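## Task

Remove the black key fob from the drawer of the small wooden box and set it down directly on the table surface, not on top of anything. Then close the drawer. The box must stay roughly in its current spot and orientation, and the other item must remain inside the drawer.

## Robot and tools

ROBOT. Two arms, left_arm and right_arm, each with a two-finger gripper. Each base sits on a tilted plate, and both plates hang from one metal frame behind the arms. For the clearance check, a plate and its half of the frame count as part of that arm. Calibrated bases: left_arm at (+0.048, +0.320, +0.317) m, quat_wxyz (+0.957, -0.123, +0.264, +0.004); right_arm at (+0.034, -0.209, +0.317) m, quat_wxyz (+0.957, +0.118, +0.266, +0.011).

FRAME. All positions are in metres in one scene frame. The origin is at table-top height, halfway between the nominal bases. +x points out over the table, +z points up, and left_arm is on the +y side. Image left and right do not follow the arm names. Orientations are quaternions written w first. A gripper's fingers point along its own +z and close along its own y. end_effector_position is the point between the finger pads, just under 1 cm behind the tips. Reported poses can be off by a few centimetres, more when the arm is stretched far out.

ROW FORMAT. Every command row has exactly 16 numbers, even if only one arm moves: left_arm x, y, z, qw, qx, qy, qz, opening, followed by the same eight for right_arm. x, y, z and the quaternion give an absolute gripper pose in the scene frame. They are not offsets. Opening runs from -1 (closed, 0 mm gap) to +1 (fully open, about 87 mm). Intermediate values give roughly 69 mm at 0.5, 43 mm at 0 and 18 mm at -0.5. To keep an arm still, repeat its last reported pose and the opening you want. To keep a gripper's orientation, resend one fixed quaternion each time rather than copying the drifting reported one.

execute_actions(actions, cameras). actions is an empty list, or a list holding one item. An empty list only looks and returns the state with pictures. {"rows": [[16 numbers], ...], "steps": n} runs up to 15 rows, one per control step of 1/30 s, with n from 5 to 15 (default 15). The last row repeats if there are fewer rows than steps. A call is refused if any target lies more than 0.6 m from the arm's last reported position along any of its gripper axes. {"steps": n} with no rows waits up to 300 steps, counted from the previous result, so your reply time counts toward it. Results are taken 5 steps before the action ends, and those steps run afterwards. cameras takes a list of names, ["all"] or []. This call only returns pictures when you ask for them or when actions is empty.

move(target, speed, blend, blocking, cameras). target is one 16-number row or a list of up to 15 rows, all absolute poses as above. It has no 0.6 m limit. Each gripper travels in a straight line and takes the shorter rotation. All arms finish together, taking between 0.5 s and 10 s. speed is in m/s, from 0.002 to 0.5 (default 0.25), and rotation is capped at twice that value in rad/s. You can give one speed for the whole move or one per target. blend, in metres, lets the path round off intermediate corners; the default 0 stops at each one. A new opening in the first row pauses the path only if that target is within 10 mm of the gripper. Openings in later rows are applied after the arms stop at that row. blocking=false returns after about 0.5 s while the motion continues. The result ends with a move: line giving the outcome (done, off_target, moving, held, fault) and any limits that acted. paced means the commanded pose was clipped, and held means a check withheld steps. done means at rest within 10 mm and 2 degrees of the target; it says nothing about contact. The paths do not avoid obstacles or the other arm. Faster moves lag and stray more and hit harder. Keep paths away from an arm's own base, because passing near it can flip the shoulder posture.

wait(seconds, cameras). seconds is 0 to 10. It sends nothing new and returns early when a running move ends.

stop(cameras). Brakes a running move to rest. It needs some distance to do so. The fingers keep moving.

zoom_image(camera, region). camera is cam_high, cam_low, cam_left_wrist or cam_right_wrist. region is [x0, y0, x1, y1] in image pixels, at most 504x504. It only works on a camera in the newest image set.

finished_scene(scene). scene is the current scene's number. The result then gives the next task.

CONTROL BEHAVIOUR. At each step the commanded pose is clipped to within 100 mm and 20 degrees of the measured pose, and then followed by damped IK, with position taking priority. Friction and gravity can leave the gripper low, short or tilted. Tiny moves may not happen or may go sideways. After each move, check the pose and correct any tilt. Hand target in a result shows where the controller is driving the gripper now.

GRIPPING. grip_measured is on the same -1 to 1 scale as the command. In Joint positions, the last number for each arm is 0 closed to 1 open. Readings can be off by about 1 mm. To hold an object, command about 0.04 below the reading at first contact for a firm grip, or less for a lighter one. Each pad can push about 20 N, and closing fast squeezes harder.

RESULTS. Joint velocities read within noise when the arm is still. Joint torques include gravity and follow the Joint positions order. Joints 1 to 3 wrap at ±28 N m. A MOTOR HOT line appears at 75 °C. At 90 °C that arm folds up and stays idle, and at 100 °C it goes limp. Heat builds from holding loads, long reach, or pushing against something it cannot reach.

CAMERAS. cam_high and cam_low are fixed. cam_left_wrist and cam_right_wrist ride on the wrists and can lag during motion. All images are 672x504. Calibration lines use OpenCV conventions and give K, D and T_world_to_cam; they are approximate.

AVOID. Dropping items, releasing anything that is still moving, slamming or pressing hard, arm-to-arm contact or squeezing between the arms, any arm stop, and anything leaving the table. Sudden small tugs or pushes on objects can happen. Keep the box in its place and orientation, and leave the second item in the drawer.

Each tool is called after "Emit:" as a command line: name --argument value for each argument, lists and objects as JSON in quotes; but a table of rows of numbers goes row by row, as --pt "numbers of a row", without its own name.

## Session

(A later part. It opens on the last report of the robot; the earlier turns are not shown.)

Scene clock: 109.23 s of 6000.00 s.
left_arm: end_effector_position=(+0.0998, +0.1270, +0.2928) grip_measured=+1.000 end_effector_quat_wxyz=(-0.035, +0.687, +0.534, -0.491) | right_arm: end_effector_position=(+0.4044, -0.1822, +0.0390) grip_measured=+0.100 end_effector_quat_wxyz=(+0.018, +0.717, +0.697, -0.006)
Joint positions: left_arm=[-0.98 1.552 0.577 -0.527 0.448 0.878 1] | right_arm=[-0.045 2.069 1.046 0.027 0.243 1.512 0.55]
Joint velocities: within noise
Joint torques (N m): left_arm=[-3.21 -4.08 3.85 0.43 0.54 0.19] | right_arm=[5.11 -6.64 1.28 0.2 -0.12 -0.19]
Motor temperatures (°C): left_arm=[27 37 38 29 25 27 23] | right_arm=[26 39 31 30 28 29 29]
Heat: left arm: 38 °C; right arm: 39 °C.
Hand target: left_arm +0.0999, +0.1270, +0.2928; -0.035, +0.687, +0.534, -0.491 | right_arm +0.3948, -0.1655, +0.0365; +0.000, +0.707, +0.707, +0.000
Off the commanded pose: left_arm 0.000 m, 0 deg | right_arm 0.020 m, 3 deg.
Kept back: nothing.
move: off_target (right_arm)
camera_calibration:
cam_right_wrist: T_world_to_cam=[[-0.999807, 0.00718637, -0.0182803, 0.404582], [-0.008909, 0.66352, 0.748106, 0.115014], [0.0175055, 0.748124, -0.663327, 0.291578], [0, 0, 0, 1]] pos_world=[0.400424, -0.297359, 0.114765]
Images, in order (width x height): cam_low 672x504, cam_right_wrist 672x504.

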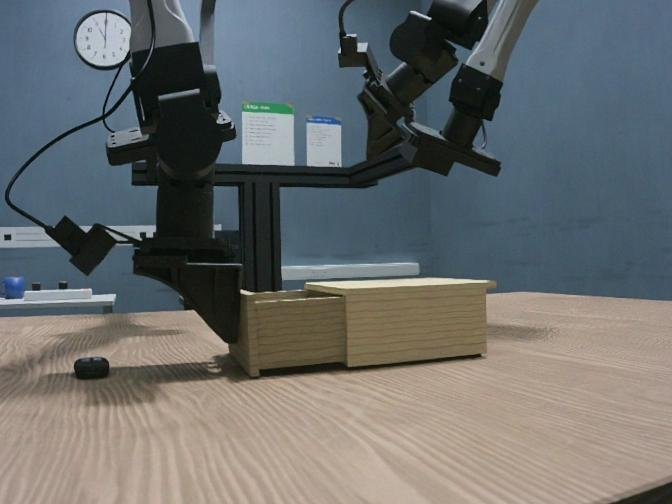

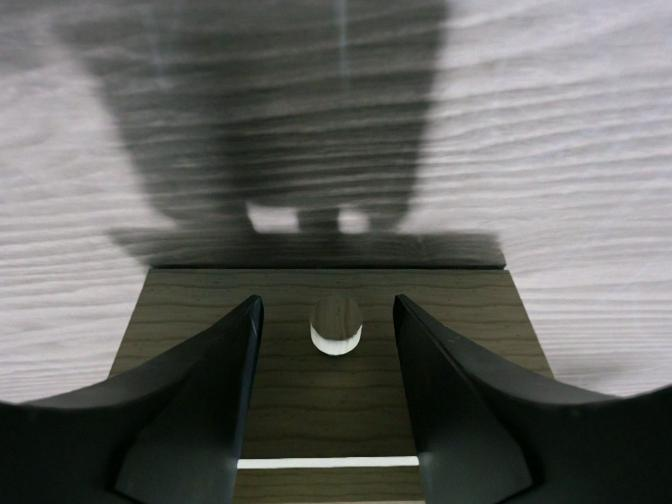

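Emit:
move --target '[0.0998, 0.1270, 0.2928, -0.035, 0.687, 0.534, -0.491, 1, 0.398, -0.152, 0.038, 0, 0.7071, 0.7071, 0, 0.1]' --speed 0.04 --cameras '["cam_low","cam_right_wrist"]'

Scene clock: 110.20 s of 6000.00 s.
left_arm: end_effector_position=(+0.0998, +0.1270, +0.2928) grip_measured=+1.000 end_effector_quat_wxyz=(-0.035, +0.687, +0.534, -0.491) | right_arm: end_effector_position=(+0.4064, -0.1715, +0.0415) grip_measured=+0.100 end_effector_quat_wxyz=(+0.023, +0.718, +0.696, -0.006)
Joint positions: left_arm=[-0.98 1.552 0.577 -0.527 0.448 0.878 1] | right_arm=[-0.01 2.069 1.046 0.028 0.27 1.544 0.55]
Joint velocities: within noise
Joint torques (N m): left_arm=[-3.21 -4.1 3.78 0.43 0.54 0.21] | right_arm=[5.45 -6.19 2.62 0.06 -0.21 -0.16]
Motor temperatures (°C): left_arm=[27 37 38 29 25 27 23] | right_arm=[26 39 31 30 28 29 29]
Heat: left arm: 38 °C; right arm: 39 °C.
Hand target: left_arm +0.0999, +0.1270, +0.2928; -0.035, +0.687, +0.534, -0.491 | right_arm +0.3976, -0.1526, +0.0387; +0.000, +0.707, +0.707, +0.000
Off the commanded pose: left_arm 0.000 m, 0 deg | right_arm 0.021 m, 3 deg.
Kept back: nothing.
move: off_target (right_arm)
camera_calibration:
cam_right_wrist: T_world_to_cam=[[-0.999627, 0.0103992, -0.0252338, 0.407295], [-0.011758, 0.670276, 0.742019, 0.108639], [0.02463, 0.742039, -0.669904, 0.281451], [0, 0, 0, 1]] pos_world=[0.401489, -0.285901, 0.118211]
Images, in order (width x height): cam_low 672x504, cam_right_wrist 672x504.

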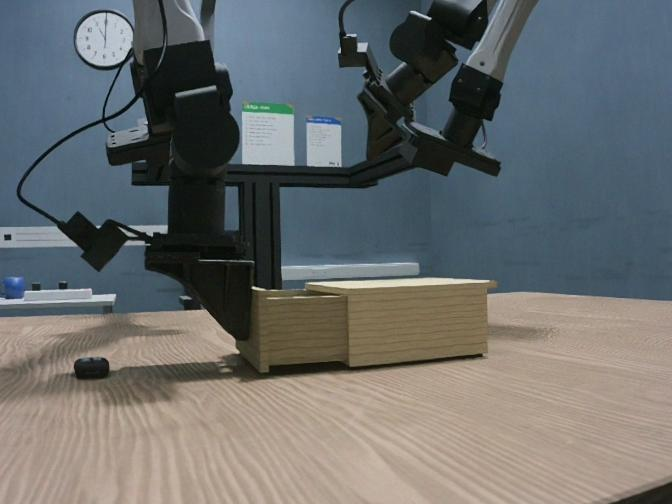

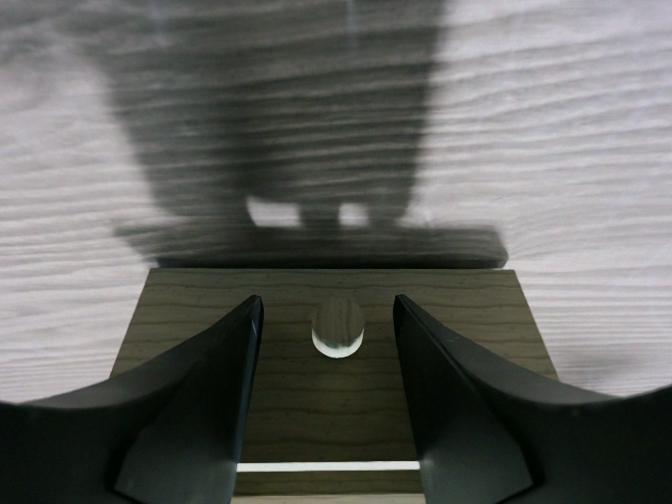

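Emit:
move --target '[0.0998, 0.1270, 0.2928, -0.035, 0.687, 0.534, -0.491, 1, 0.396, -0.105, 0.036, 0, 0.7071, 0.7071, 0, 0.1]' --speed 0.04

Scene clock: 111.90 s of 6000.00 s.
left_arm: end_effector_position=(+0.0998, +0.1270, +0.2928) grip_measured=+1.000 end_effector_quat_wxyz=(-0.035, +0.687, +0.534, -0.491) | right_arm: end_effector_position=(+0.4051, -0.1319, +0.0377) grip_measured=+0.100 end_effector_quat_wxyz=(+0.030, +0.723, +0.690, -0.013)
Joint positions: left_arm=[-0.98 1.552 0.577 -0.527 0.448 0.878 1] | right_arm=[0.101 2.123 1.072 0.024 0.349 1.658 0.55]
Joint velocities: within noise
Joint torques (N m): left_arm=[-3.22 -4.04 3.82 0.44 0.55 0.19] | right_arm=[7.17 -6 3.17 -0.02 -0.32 -0.21]
Motor temperatures (°C): left_arm=[27 37 38 29 25 27 23] | right_arm=[26 39 31 30 28 29 28]
Heat: left arm: 38 °C; right arm: 39 °C.
Hand target: left_arm +0.0999, +0.1270, +0.2928; -0.035, +0.687, +0.534, -0.491 | right_arm +0.3953, -0.1060, +0.0370; +0.000, +0.707, +0.707, +0.000
Off the commanded pose: left_arm 0.000 m, 0 deg | right_arm 0.028 m, 5 deg.
Kept back: nothing.
move: off_target (right_arm)
camera_calibration:
cam_right_wrist: T_world_to_cam=[[-0.99935, 0.025173, -0.025786, 0.407318], [-0.00156876, 0.684493, 0.729018, 0.0831567], [0.0360019, 0.728585, -0.684009, 0.243726], [0, 0, 0, 1]] pos_world=[0.398409, -0.244748, 0.116591]

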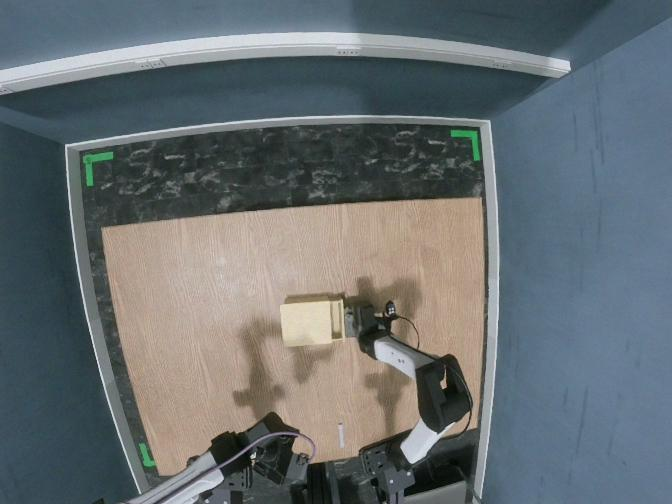

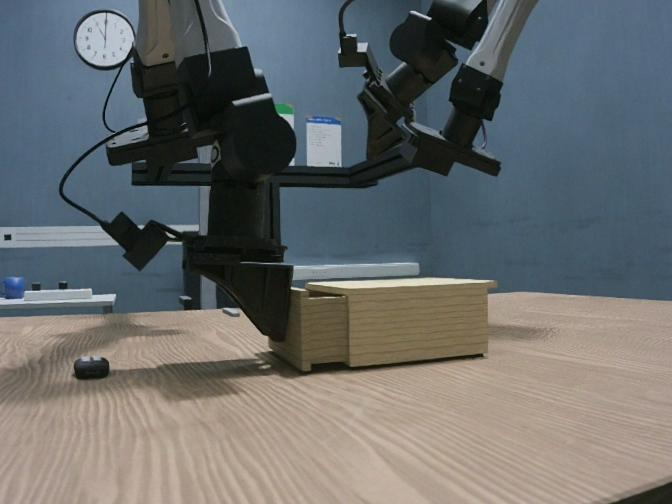

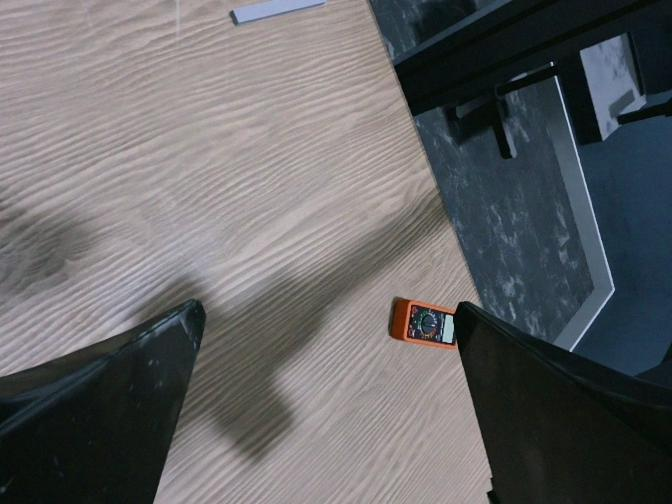

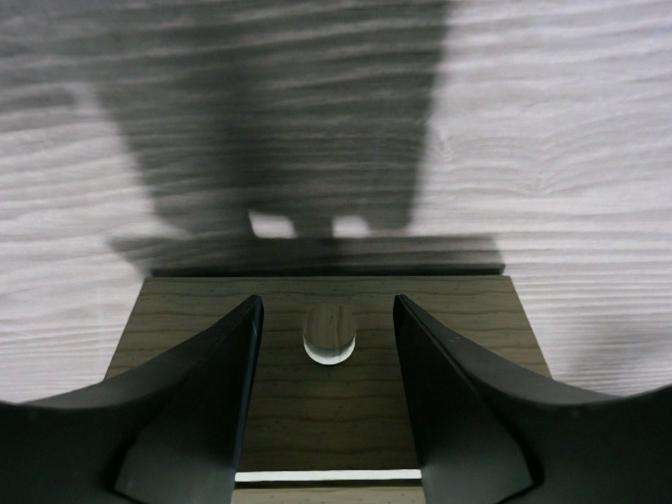

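Emit:
move --target '[0.0998, 0.1270, 0.2928, -0.035, 0.687, 0.534, -0.491, 1, 0.396, -0.075, 0.037, 0, 0.7071, 0.7071, 0, 0.1]' --speed 0.03 --cameras '["cam_low","cam_high"]'

Scene clock: 113.63 s of 6000.00 s.
left_arm: end_effector_position=(+0.0998, +0.1270, +0.2928) grip_measured=+1.000 end_effector_quat_wxyz=(-0.035, +0.687, +0.534, -0.491) | right_arm: end_effector_position=(+0.4041, -0.0977, +0.0381) grip_measured=+0.100 end_effector_quat_wxyz=(+0.026, +0.716, +0.697, -0.011)
Joint positions: left_arm=[-0.98 1.552 0.577 -0.527 0.448 0.878 1] | right_arm=[0.184 2.163 1.113 -0.004 0.382 1.715 0.55]
Joint velocities: within noise
Joint torques (N m): left_arm=[-3.19 -4.11 3.84 0.44 0.54 0.2] | right_arm=[7.12 -6.15 3.37 0.01 -0.3 -0.08]
Motor temperatures (°C): left_arm=[27 37 38 29 25 27 23] | right_arm=[26 38 31 30 28 29 28]
Heat: left arm: 38 °C; right arm: 38 °C.
Hand target: left_arm +0.0999, +0.1270, +0.2928; -0.035, +0.687, +0.534, -0.491 | right_arm +0.3956, -0.0759, +0.0378; +0.000, +0.707, +0.707, +0.000
Off the commanded pose: left_arm 0.000 m, 0 deg | right_arm 0.024 m, 4 deg.
Kept back: nothing.
move: off_target (right_arm)
Images, in order (width x height): cam_high 672x504, cam_low 672x504.

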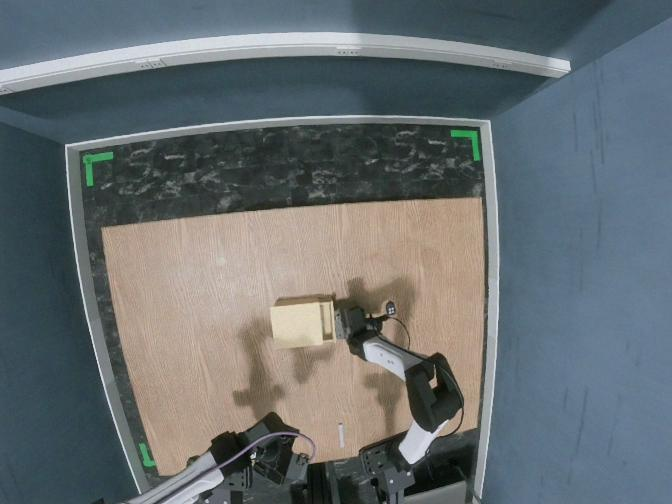

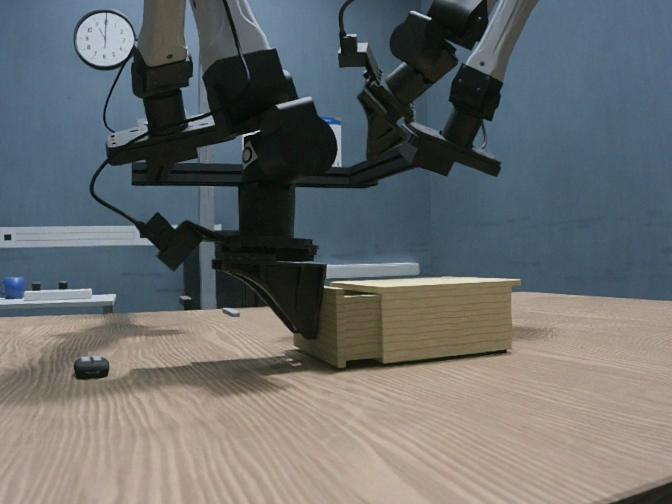

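Emit:
move --pt "0.28 0.25 0.28 0.2164 0 0.9763 0 1 0.398 -0.088 0.037 0 0.7071 0.7071 0 0.1" --speed 0.3 --cameras '["cam_low","cam_high","cam_left_wrist"]'

Scene clock: 118.67 s of 6000.00 s.
left_arm: end_effector_position=(+0.2709, +0.2499, +0.2766) grip_measured=+1.000 end_effector_quat_wxyz=(+0.207, +0.015, +0.978, -0.004) | right_arm: end_effector_position=(+0.4037, -0.0975, +0.0380) grip_measured=+0.100 end_effector_quat_wxyz=(+0.023, +0.716, +0.698, -0.010)
Joint positions: left_arm=[-0.853 0.943 0.407 -0.407 -0.808 -0.476 1] | right_arm=[0.181 2.163 1.113 -0.005 0.373 1.712 0.55]
Joint velocities: within noise
Joint torques (N m): left_arm=[-0.57 -1.26 7.1 1.29 -0.29 0.07] | right_arm=[4.14 -7.24 2.39 0.06 -0.38 -0.35]
Motor temperatures (°C): left_arm=[27 37 39 29 25 27 23] | right_arm=[26 38 31 30 28 29 28]
Heat: left arm: 39 °C; right arm: 38 °C.
Hand target: left_arm +0.2798, +0.2501, +0.2802; +0.216, +0.000, +0.976, +0.000 | right_arm +0.3980, -0.0881, +0.0374; +0.000, +0.707, +0.707, +0.000
Off the commanded pose: left_arm 0.010 m, 2 deg | right_arm 0.011 m, 3 deg.
Kept back: nothing.
move: off_target (right_arm)
camera_calibration:
cam_left_wrist: T_world_to_cam=[[-0.0290848, -0.999521, -0.0105865, 0.258611], [-0.90761, 0.02197, 0.41924, 0.149114], [-0.418806, 0.0218019, -0.907814, 0.499974], [0, 0, 0, 1]] pos_world=[0.352252, 0.24431, 0.394107]
Images, in order (width x height): cam_high 672x504, cam_low 672x504, cam_left_wrist 672x504.

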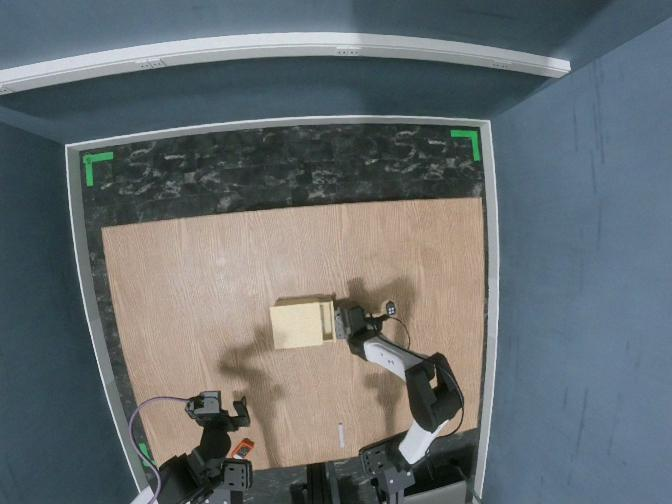

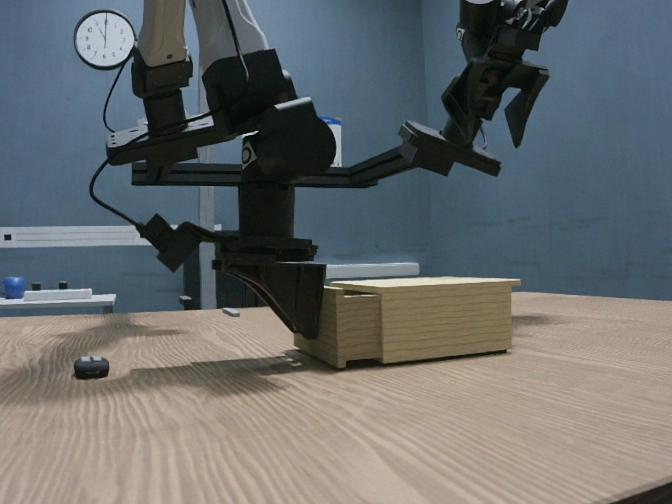

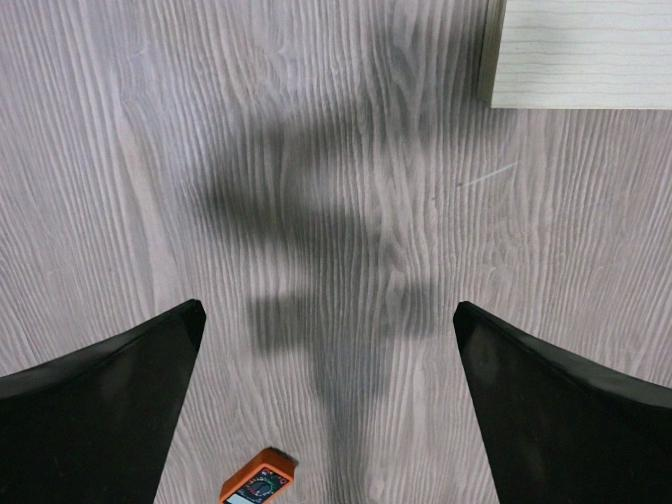

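Emit:
move --pt "0.36 0.26 0.20 0.0923 0.7010 -0.7010 0.0923 1 0.398 -0.088 0.037 0 0.7071 0.7071 0 0.1" --pt "0.395 0.21 0.14 0.0923 0.7010 -0.7010 0.0923 0.3 0.398 -0.088 0.037 0 0.7071 0.7071 0 0.1" --speed 0.3 --cameras '["cam_low","cam_high","cam_left_wrist"]'

Scene clock: 123.50 s of 6000.00 s.
left_arm: end_effector_position=(+0.3916, +0.2096, +0.1443) grip_measured=+0.300 end_effector_quat_wxyz=(-0.100, -0.699, +0.702, -0.096) | right_arm: end_effector_position=(+0.4037, -0.0975, +0.0380) grip_measured=+0.100 end_effector_quat_wxyz=(+0.023, +0.716, +0.698, -0.010)
Joint positions: left_arm=[-0.141 1.765 0.877 -0.161 -0.027 -1.616 0.65] | right_arm=[0.181 2.163 1.113 -0.005 0.373 1.712 0.55]
Joint velocities: within noise
Joint torques (N m): left_arm=[-2.96 -6.94 3.77 0.63 -0.09 0.07] | right_arm=[4.22 -7.32 2.45 0.02 -0.36 -0.37]
Motor temperatures (°C): left_arm=[27 37 39 29 25 27 23] | right_arm=[26 38 31 30 28 29 28]
Heat: left arm: 39 °C; right arm: 38 °C.
Hand target: left_arm +0.3950, +0.2100, +0.1402; +0.092, +0.701, -0.701, +0.093 | right_arm +0.3980, -0.0881, +0.0374; +0.001, +0.707, +0.707, +0.000
Off the commanded pose: left_arm 0.005 m, 1 deg | right_arm 0.011 m, 3 deg.
Kept back: nothing.
move: off_target (right_arm)
camera_calibration:
cam_left_wrist: T_world_to_cam=[[0.999812, -0.011601, -0.0155106, -0.388856], [0.00903451, -0.429022, 0.903249, -0.0192771], [-0.017133, -0.903219, -0.428837, 0.398799], [0, 0, 0, 1]] pos_world=[0.39579, 0.347421, 0.1824]
Images, in order (width x height): cam_high 672x504, cam_low 672x504, cam_left_wrist 672x504.

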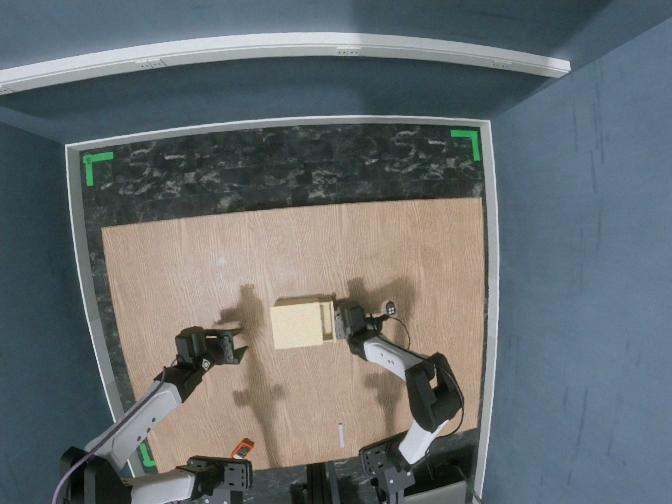

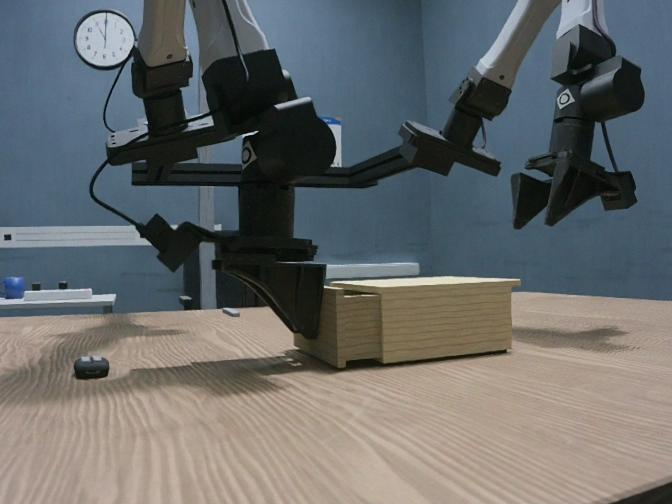

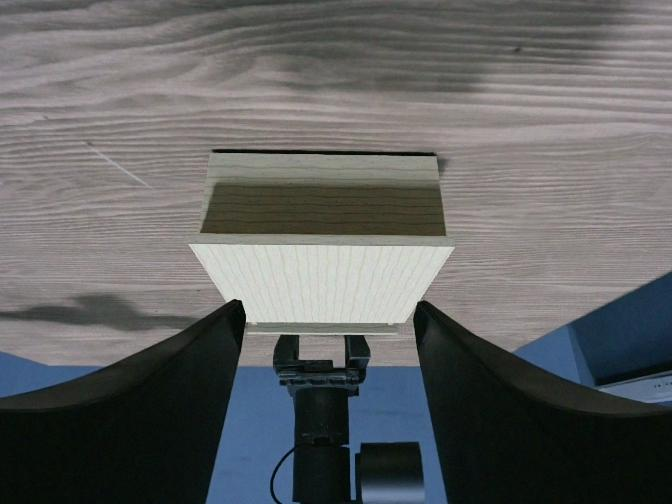

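Emit:
move --pt "0.397 0.20 0.07 0.0923 0.7010 -0.7010 0.0923 0.3 0.398 -0.088 0.037 0 0.7071 0.7071 0 0.1" --pt "0.397 0.175 0.04 0.0923 0.7010 -0.7010 0.0923 0.3 0.398 -0.088 0.037 0 0.7071 0.7071 0 0.1" --speed 0.12 --blend 0.01 --cameras '["cam_low","cam_left_wrist"]'

Scene clock: 125.53 s of 6000.00 s.
left_arm: end_effector_position=(+0.3962, +0.1748, +0.0449) grip_measured=+0.300 end_effector_quat_wxyz=(-0.099, -0.698, +0.702, -0.097) | right_arm: end_effector_position=(+0.4037, -0.0975, +0.0380) grip_measured=+0.100 end_effector_quat_wxyz=(+0.023, +0.716, +0.698, -0.010)
Joint positions: left_arm=[-0.149 2.185 1.045 0.092 -0.031 -1.622 0.65] | right_arm=[0.181 2.163 1.113 -0.005 0.373 1.712 0.55]
Joint velocities: within noise
Joint torques (N m): left_arm=[-3.75 -7.82 2.13 0.63 -0.1 0.08] | right_arm=[4.11 -7.27 2.51 0.05 -0.39 -0.38]
Motor temperatures (°C): left_arm=[27 38 39 29 25 27 23] | right_arm=[26 38 31 30 28 29 28]
Heat: left arm: 39 °C; right arm: 38 °C.
Hand target: left_arm +0.3970, +0.1751, +0.0401; +0.092, +0.701, -0.701, +0.092 | right_arm +0.3980, -0.0881, +0.0374; +0.001, +0.707, +0.707, +0.000
Off the commanded pose: left_arm 0.005 m, 1 deg | right_arm 0.011 m, 3 deg.
Kept back: nothing.
move: off_target (right_arm)
camera_calibration:
cam_left_wrist: T_world_to_cam=[[0.999839, -0.0115247, -0.0137452, -0.395506], [0.00747689, -0.428771, 0.903382, 0.0561065], [-0.0163048, -0.90334, -0.428616, 0.324543], [0, 0, 0, 1]] pos_world=[0.400314, 0.312672, 0.0829826]
Images, in order (width x height): cam_low 672x504, cam_left_wrist 672x504.

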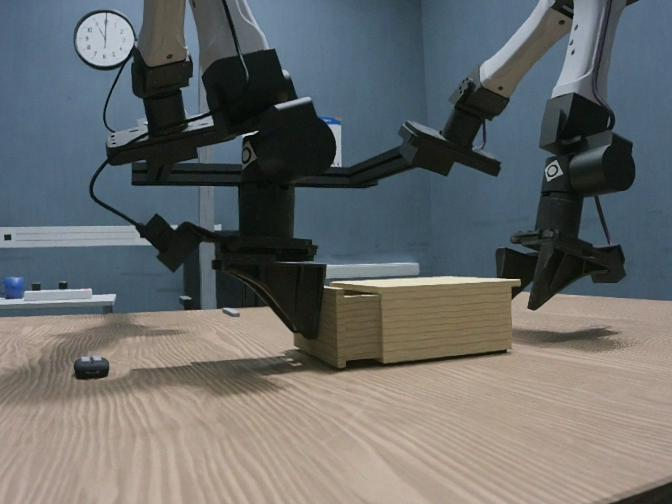

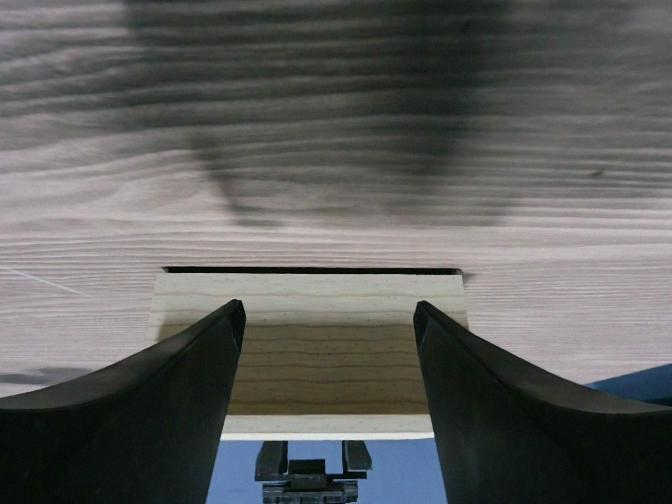

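Emit:
move --pt "0.391 0.13 0.04 0.0923 0.7010 -0.7010 0.0923 0.3 0.398 -0.088 0.037 0 0.7071 0.7071 0 0.1" --speed 0.04 --cameras '["cam_low","cam_left_wrist"]'

Scene clock: 127.20 s of 6000.00 s.
left_arm: end_effector_position=(+0.3912, +0.1304, +0.0457) grip_measured=+0.300 end_effector_quat_wxyz=(-0.099, -0.698, +0.702, -0.098) | right_arm: end_effector_position=(+0.4037, -0.0975, +0.0380) grip_measured=+0.100 end_effector_quat_wxyz=(+0.023, +0.716, +0.698, -0.010)
Joint positions: left_arm=[-0.263 2.24 1.076 0.111 -0.087 -1.721 0.65] | right_arm=[0.181 2.163 1.113 -0.005 0.373 1.712 0.55]
Joint velocities: within noise
Joint torques (N m): left_arm=[-4.57 -7.53 2.29 0.68 -0.07 0.07] | right_arm=[4.21 -7.3 2.45 0.05 -0.38 -0.37]
Motor temperatures (°C): left_arm=[27 38 38 29 25 27 23] | right_arm=[26 38 31 30 28 29 28]
Heat: left arm: 38 °C; right arm: 38 °C.
Hand target: left_arm +0.3910, +0.1300, +0.0402; +0.092, +0.701, -0.701, +0.093 | right_arm +0.3980, -0.0881, +0.0374; +0.001, +0.707, +0.707, +0.000
Off the commanded pose: left_arm 0.006 m, 1 deg | right_arm 0.011 m, 3 deg.
Kept back: nothing.
move: off_target (right_arm)
camera_calibration:
cam_left_wrist: T_world_to_cam=[[0.999841, -0.012601, -0.0126211, -0.390846], [0.00602332, -0.427509, 0.903991, 0.0367095], [-0.0167868, -0.903923, -0.427365, 0.2849], [0, 0, 0, 1]] pos_world=[0.395345, 0.268296, 0.0836384]
Images, in order (width x height): cam_low 672x504, cam_left_wrist 672x504.

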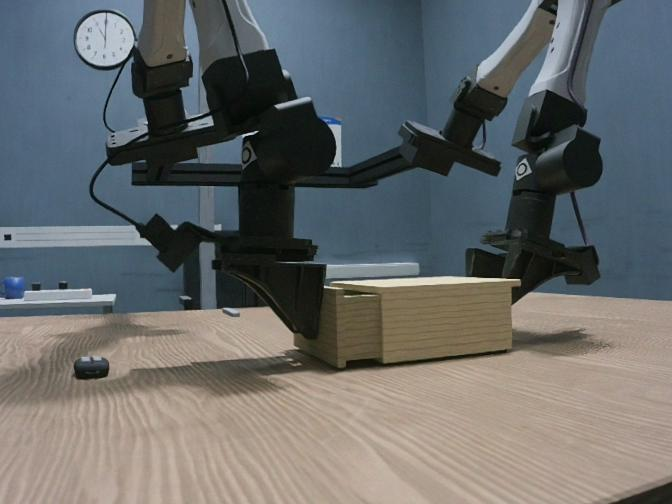

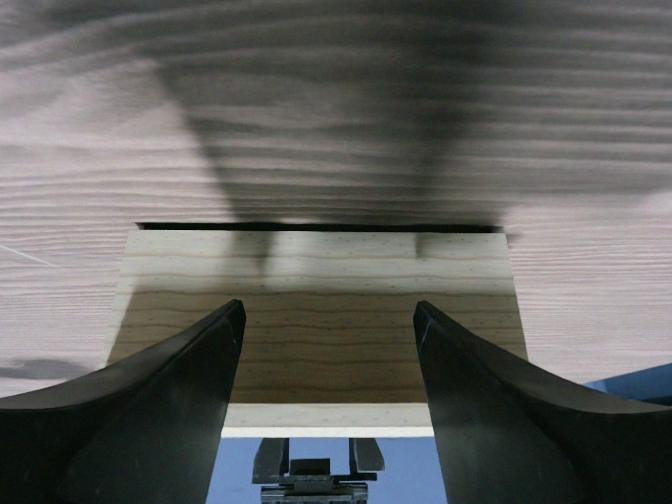

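Emit:
move --pt "0.39 0.105 0.04 0.0923 0.7010 -0.7010 0.0923 0.3 0.398 -0.088 0.037 0 0.7071 0.7071 0 0.1" --speed 0.04 --cameras '["cam_low","cam_left_wrist"]'

Scene clock: 128.33 s of 6000.00 s.
left_arm: end_effector_position=(+0.3928, +0.1287, +0.0365) grip_measured=+0.300 end_effector_quat_wxyz=(+0.069, +0.703, -0.704, +0.073) | right_arm: end_effector_position=(+0.4037, -0.0975, +0.0380) grip_measured=+0.100 end_effector_quat_wxyz=(+0.023, +0.716, +0.698, -0.010)
Joint positions: left_arm=[-0.296 2.271 1.107 0.102 -0.184 -1.754 0.65] | right_arm=[0.181 2.163 1.113 -0.005 0.373 1.712 0.55]
Joint velocities: within noise
Joint torques (N m): left_arm=[-7.15 -7.39 2.85 0.69 0.46 -0.14] | right_arm=[4.23 -7.25 2.55 0.06 -0.35 -0.36]
Motor temperatures (°C): left_arm=[27 39 38 29 25 27 23] | right_arm=[26 37 31 30 28 29 28]
Heat: left arm: 39 °C; right arm: 37 °C.
Hand target: left_arm +0.3895, +0.1059, +0.0408; +0.092, +0.701, -0.701, +0.092 | right_arm +0.3980, -0.0881, +0.0374; +0.001, +0.707, +0.707, +0.000
Off the commanded pose: left_arm 0.024 m, 4 deg | right_arm 0.011 m, 3 deg.
Kept back: nothing.
move: off_target (left_arm, right_arm)
camera_calibration:
cam_left_wrist: T_world_to_cam=[[0.999962, -0.00653054, -0.00585786, -0.39367], [0.00182169, -0.498602, 0.866829, 0.0564588], [-0.0085816, -0.866806, -0.498571, 0.274], [0, 0, 0, 1]] pos_world=[0.395904, 0.263085, 0.0853624]
Images, in order (width x height): cam_low 672x504, cam_left_wrist 672x504.

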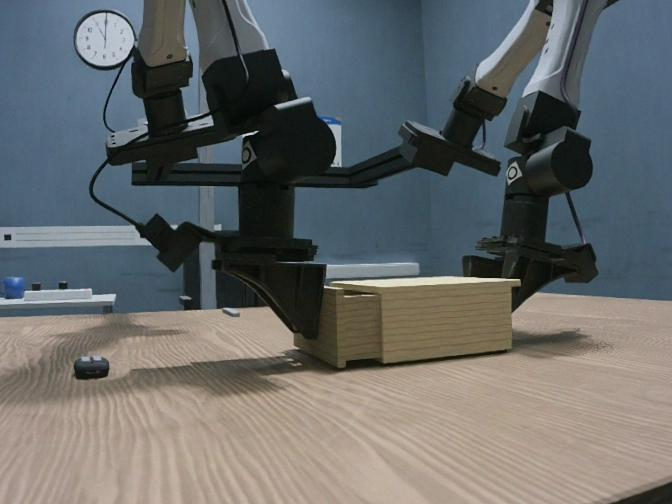

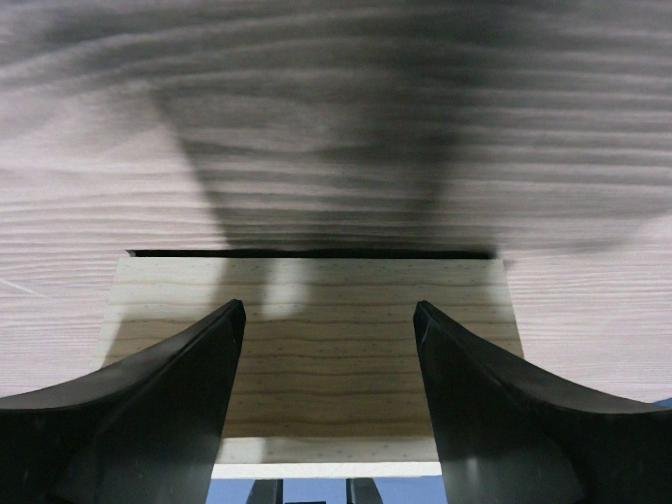

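Emit:
move --pt "0.388 0.085 0.042 0.0923 0.7010 -0.7010 0.0923 0.3 0.398 -0.088 0.037 0 0.7071 0.7071 0 0.1" --speed 0.03 --cameras '["cam_low","cam_high"]'

Scene clock: 129.50 s of 6000.00 s.
left_arm: end_effector_position=(+0.3888, +0.1263, +0.0342) grip_measured=+0.300 end_effector_quat_wxyz=(+0.051, +0.702, -0.708, +0.048) | right_arm: end_effector_position=(+0.4031, -0.1002, +0.0372) grip_measured=+0.100 end_effector_quat_wxyz=(+0.024, +0.711, +0.703, -0.012)
Joint positions: left_arm=[-0.329 2.284 1.126 0.068 -0.256 -1.782 0.65] | right_arm=[0.175 2.163 1.113 -0.005 0.374 1.693 0.55]
Joint velocities: within noise
Joint torques (N m): left_arm=[-8.84 -7.12 3.32 0.85 0.89 -0.27] | right_arm=[4.66 -7.25 2.4 0.01 -0.39 -0.14]
Motor temperatures (°C): left_arm=[27 39 38 29 25 27 23] | right_arm=[26 37 30 30 28 29 28]
Heat: left arm: 39 °C; right arm: 37 °C.
Hand target: left_arm +0.3865, +0.0874, +0.0445; +0.093, +0.700, -0.702, +0.090 | right_arm +0.3979, -0.0883, +0.0374; +0.000, +0.707, +0.707, +0.000
Off the commanded pose: left_arm 0.042 m, 7 deg | right_arm 0.013 m, 3 deg.
Kept back: nothing.
move: off_target (left_arm, right_arm)
Images, in order (width x height): cam_high 672x504, cam_low 672x504.

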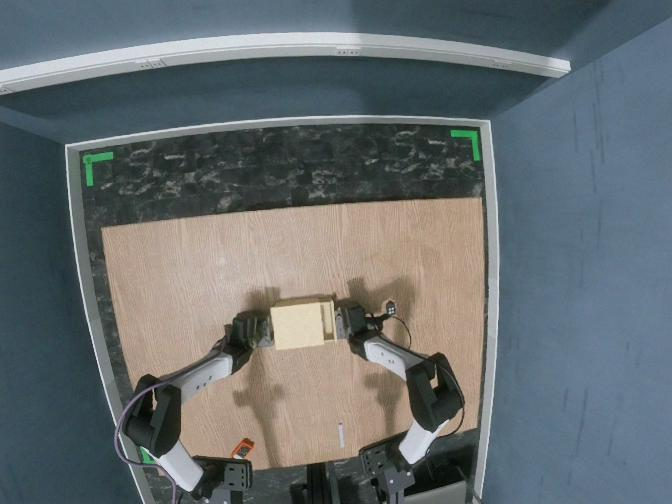

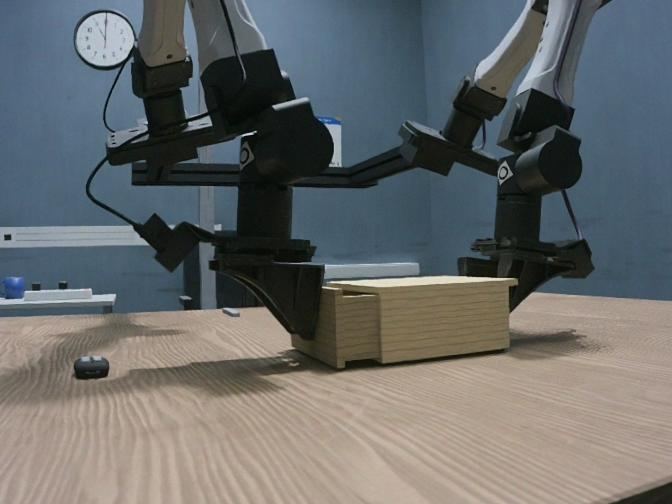

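Emit:
move --pt "0.388 0.085 0.042 0.0923 0.7010 -0.7010 0.0923 0.3 0.398 -0.055 0.037 0 0.7071 0.7071 0 0.1" --speed 0.04 --cameras '["cam_low","cam_high"]'

Scene clock: 131.90 s of 6000.00 s.
left_arm: end_effector_position=(+0.3875, +0.1248, +0.0344) grip_measured=+0.300 end_effector_quat_wxyz=(+0.052, +0.703, -0.708, +0.046) | right_arm: end_effector_position=(+0.4031, -0.0848, +0.0374) grip_measured=+0.100 end_effector_quat_wxyz=(+0.029, +0.709, +0.704, -0.022)
Joint positions: left_arm=[-0.333 2.286 1.127 0.064 -0.258 -1.79 0.65] | right_arm=[0.223 2.19 1.153 -0.048 0.418 1.738 0.55]
Joint velocities: within noise
Joint torques (N m): left_arm=[-8.59 -7.19 3.26 0.87 0.89 -0.26] | right_arm=[8.08 -6.09 3.6 0.11 -0.46 0.19]
Motor temperatures (°C): left_arm=[28 39 38 29 25 27 23] | right_arm=[26 37 30 30 28 29 28]
Heat: left arm: 39 °C; right arm: 37 °C.
Hand target: left_arm +0.3867, +0.0872, +0.0446; +0.093, +0.700, -0.702, +0.090 | right_arm +0.3972, -0.0561, +0.0383; +0.000, +0.707, +0.707, -0.001
Off the commanded pose: left_arm 0.041 m, 7 deg | right_arm 0.030 m, 4 deg.
Kept back: nothing.
move: off_target (left_arm, right_arm)
Images, in order (width x height): cam_high 672x504, cam_low 672x504.

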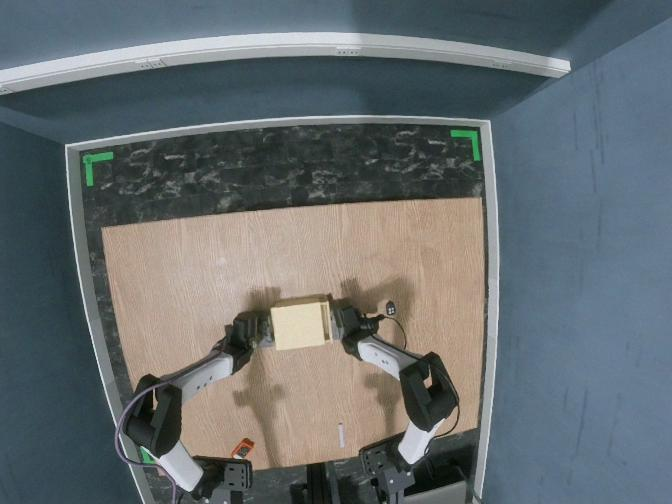

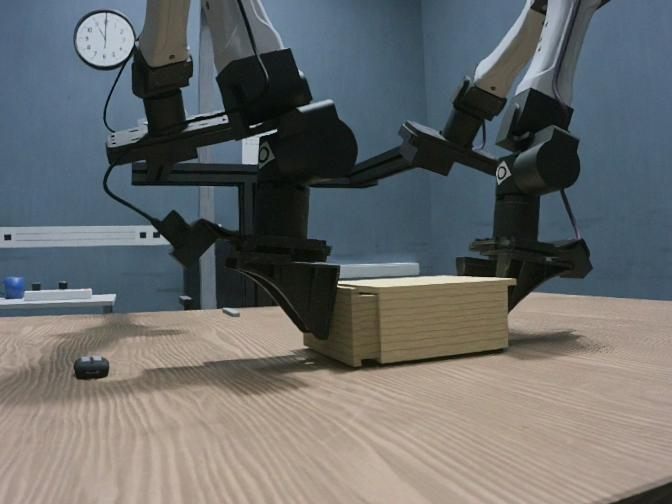

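Emit:
move --pt "0.388 0.085 0.042 0.0923 0.7010 -0.7010 0.0923 0.3 0.398 -0.035 0.037 0 0.7071 0.7071 0 0.1" --speed 0.03 --cameras '["cam_low","cam_high"]'

Scene clock: 133.10 s of 6000.00 s.
left_arm: end_effector_position=(+0.3875, +0.1250, +0.0343) grip_measured=+0.300 end_effector_quat_wxyz=(+0.051, +0.703, -0.707, +0.046) | right_arm: end_effector_position=(+0.4023, -0.0691, +0.0372) grip_measured=+0.100 end_effector_quat_wxyz=(+0.031, +0.709, +0.704, -0.028)
Joint positions: left_arm=[-0.333 2.286 1.127 0.064 -0.259 -1.79 0.65] | right_arm=[0.265 2.218 1.189 -0.083 0.447 1.784 0.55]
Joint velocities: within noise
Joint torques (N m): left_arm=[-8.57 -7.21 3.23 0.87 0.91 -0.23] | right_arm=[8.91 -5.89 3.88 0.18 -0.51 0.15]
Motor temperatures (°C): left_arm=[28 40 38 29 25 27 23] | right_arm=[27 37 30 30 28 29 28]
Heat: left arm: 40 °C; right arm: 37 °C.
Hand target: left_arm +0.3867, +0.0873, +0.0446; +0.093, +0.700, -0.702, +0.090 | right_arm +0.3969, -0.0365, +0.0387; +0.000, +0.707, +0.707, -0.001
Off the commanded pose: left_arm 0.041 m, 7 deg | right_arm 0.034 m, 5 deg.
Kept back: nothing.
move: off_target (left_arm, right_arm)
Images, in order (width x height): cam_high 672x504, cam_low 672x504.

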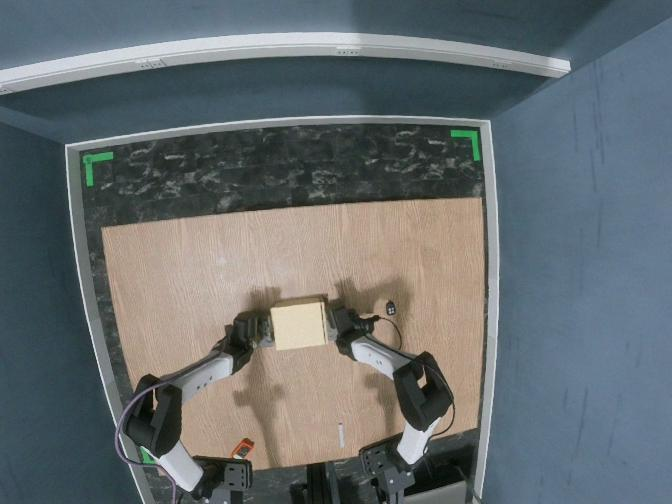

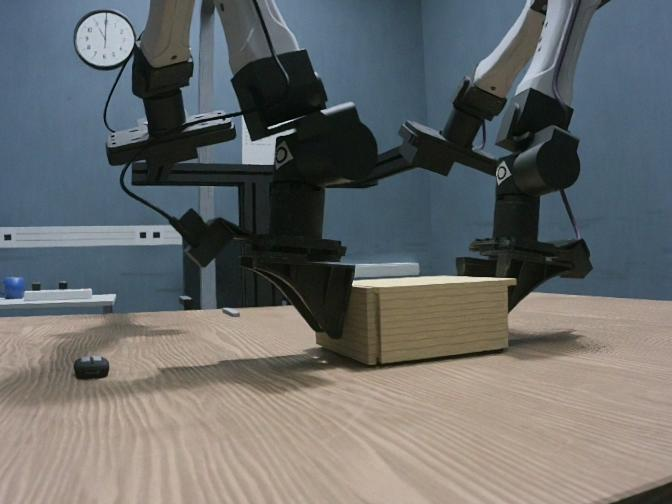

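Emit:
execute_actions --actions '[]'

Emit:
zoom_image --camera "cam_low" --region '[320, 250, 530, 400]'

Scene clock: 133.97 s of 6000.00 s.
left_arm: end_effector_position=(+0.3875, +0.1250, +0.0343) grip_measured=+0.300 end_effector_quat_wxyz=(+0.051, +0.703, -0.707, +0.046) | right_arm: end_effector_position=(+0.4023, -0.0691, +0.0372) grip_measured=+0.100 end_effector_quat_wxyz=(+0.030, +0.709, +0.704, -0.029)
Joint positions: left_arm=[-0.333 2.286 1.127 0.064 -0.259 -1.79 0.65] | right_arm=[0.265 2.218 1.19 -0.084 0.447 1.784 0.55]
Joint velocities: within noise
Joint torques (N m): left_arm=[-8.57 -7.24 3.28 0.86 0.89 -0.25] | right_arm=[9.01 -5.91 3.82 0.17 -0.52 0.18]
Motor temperatures (°C): left_arm=[28 40 38 29 25 27 23] | right_arm=[27 37 30 30 28 29 28]
Heat: left arm: 40 °C; right arm: 37 °C.
Hand target: left_arm +0.3867, +0.0873, +0.0446; +0.093, +0.700, -0.702, +0.090 | right_arm +0.3969, -0.0365, +0.0387; +0.000, +0.707, +0.707, -0.001
Off the commanded pose: left_arm 0.041 m, 7 deg | right_arm 0.034 m, 5 deg.
Steps of this call (1-26: nothing new was sent). Readings (end_effector_position of left_arm | right_arm):
1: (+0.3875, +0.1250, +0.0343) | (+0.4024, -0.0691, +0.0373)
2: (+0.3875, +0.1250, +0.0343) | (+0.4024, -0.0691, +0.0373)
4: (+0.3875, +0.1250, +0.0343) | (+0.4022, -0.0691, +0.0371)
8: (+0.3875, +0.1250, +0.0343) | (+0.4024, -0.0690, +0.0372)
26: the state above
camera_calibration:
cam_left_wrist: T_world_to_cam=[[0.999763, -0.0106033, -0.0189985, -0.387439], [0.0100042, -0.551384, 0.834192, 0.061068], [-0.0193207, -0.834184, -0.551147, 0.271553], [0, 0, 0, 1]] pos_world=[0.391983, 0.256089, 0.0913624]
cam_right_wrist: T_world_to_cam=[[-0.999912, -0.0129424, -0.00291637, 0.399698], [-0.0111453, 0.700222, 0.713838, 0.046002], [-0.00719665, 0.713808, -0.700305, 0.214678], [0, 0, 0, 1]] pos_world=[0.401721, -0.180278, 0.118668]

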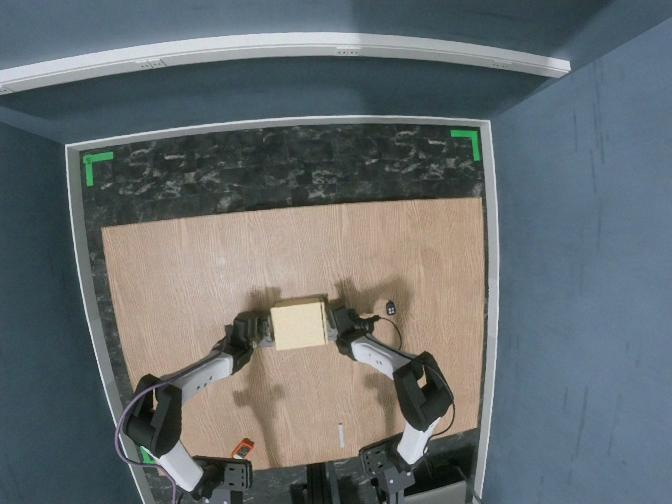

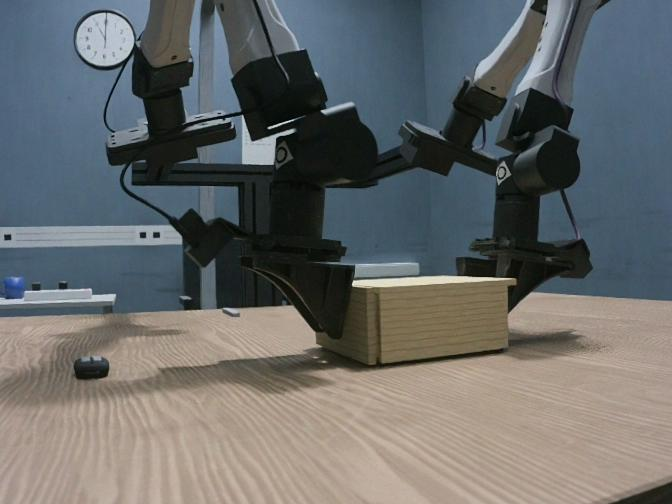

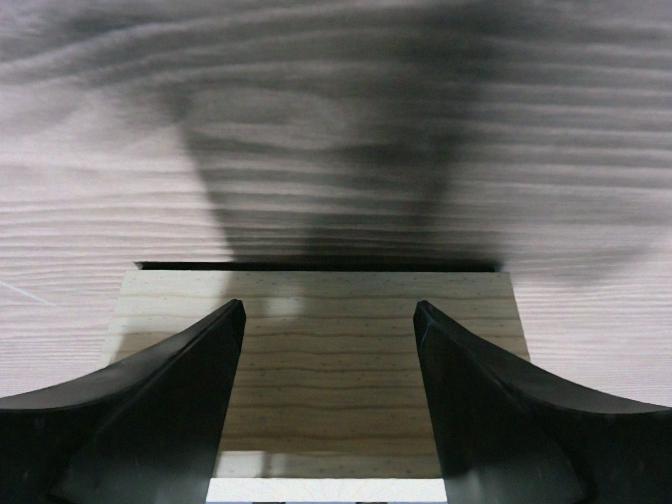

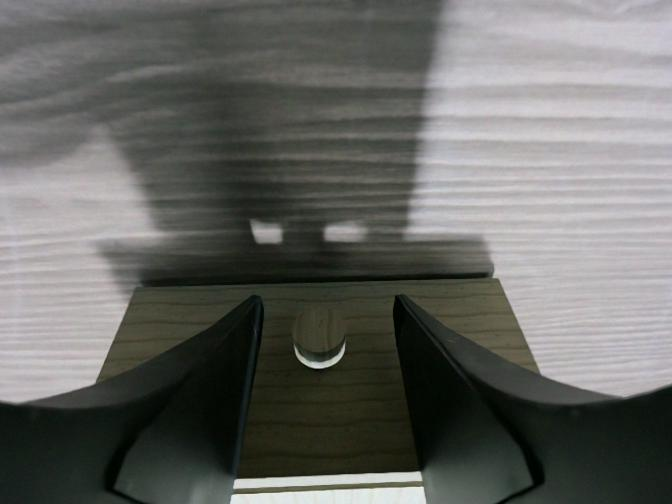

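Scaled by 2.400 from the camera's 672x504 image, which has a finer 960x720 frame.

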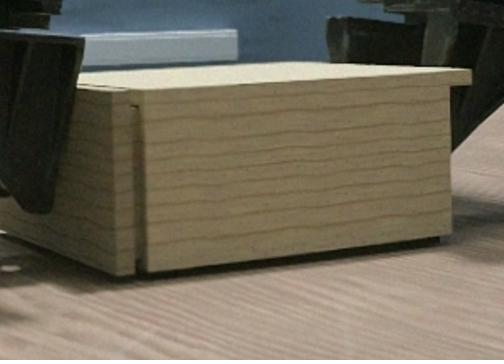

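Emit:
zoom_image --camera "cam_low" --region '[350, 270, 400, 370]'

Emit:
zoom_image --camera "cam_right_wrist" --region '[200, 420, 460, 504]'

Scaled by 5.040 from the camera's 672x504 image, which has a finer 960x720 frame.

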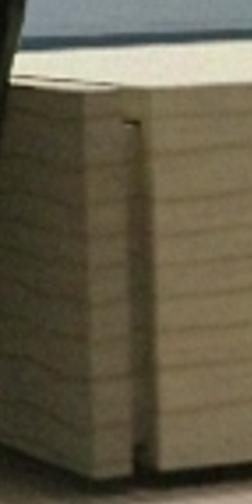

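Scaled by 1.938 from the camera's 672x504 image, which has a finer 960x720 frame.

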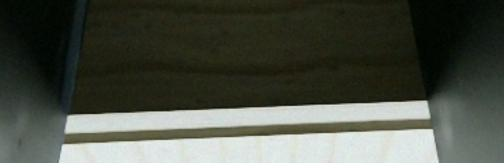

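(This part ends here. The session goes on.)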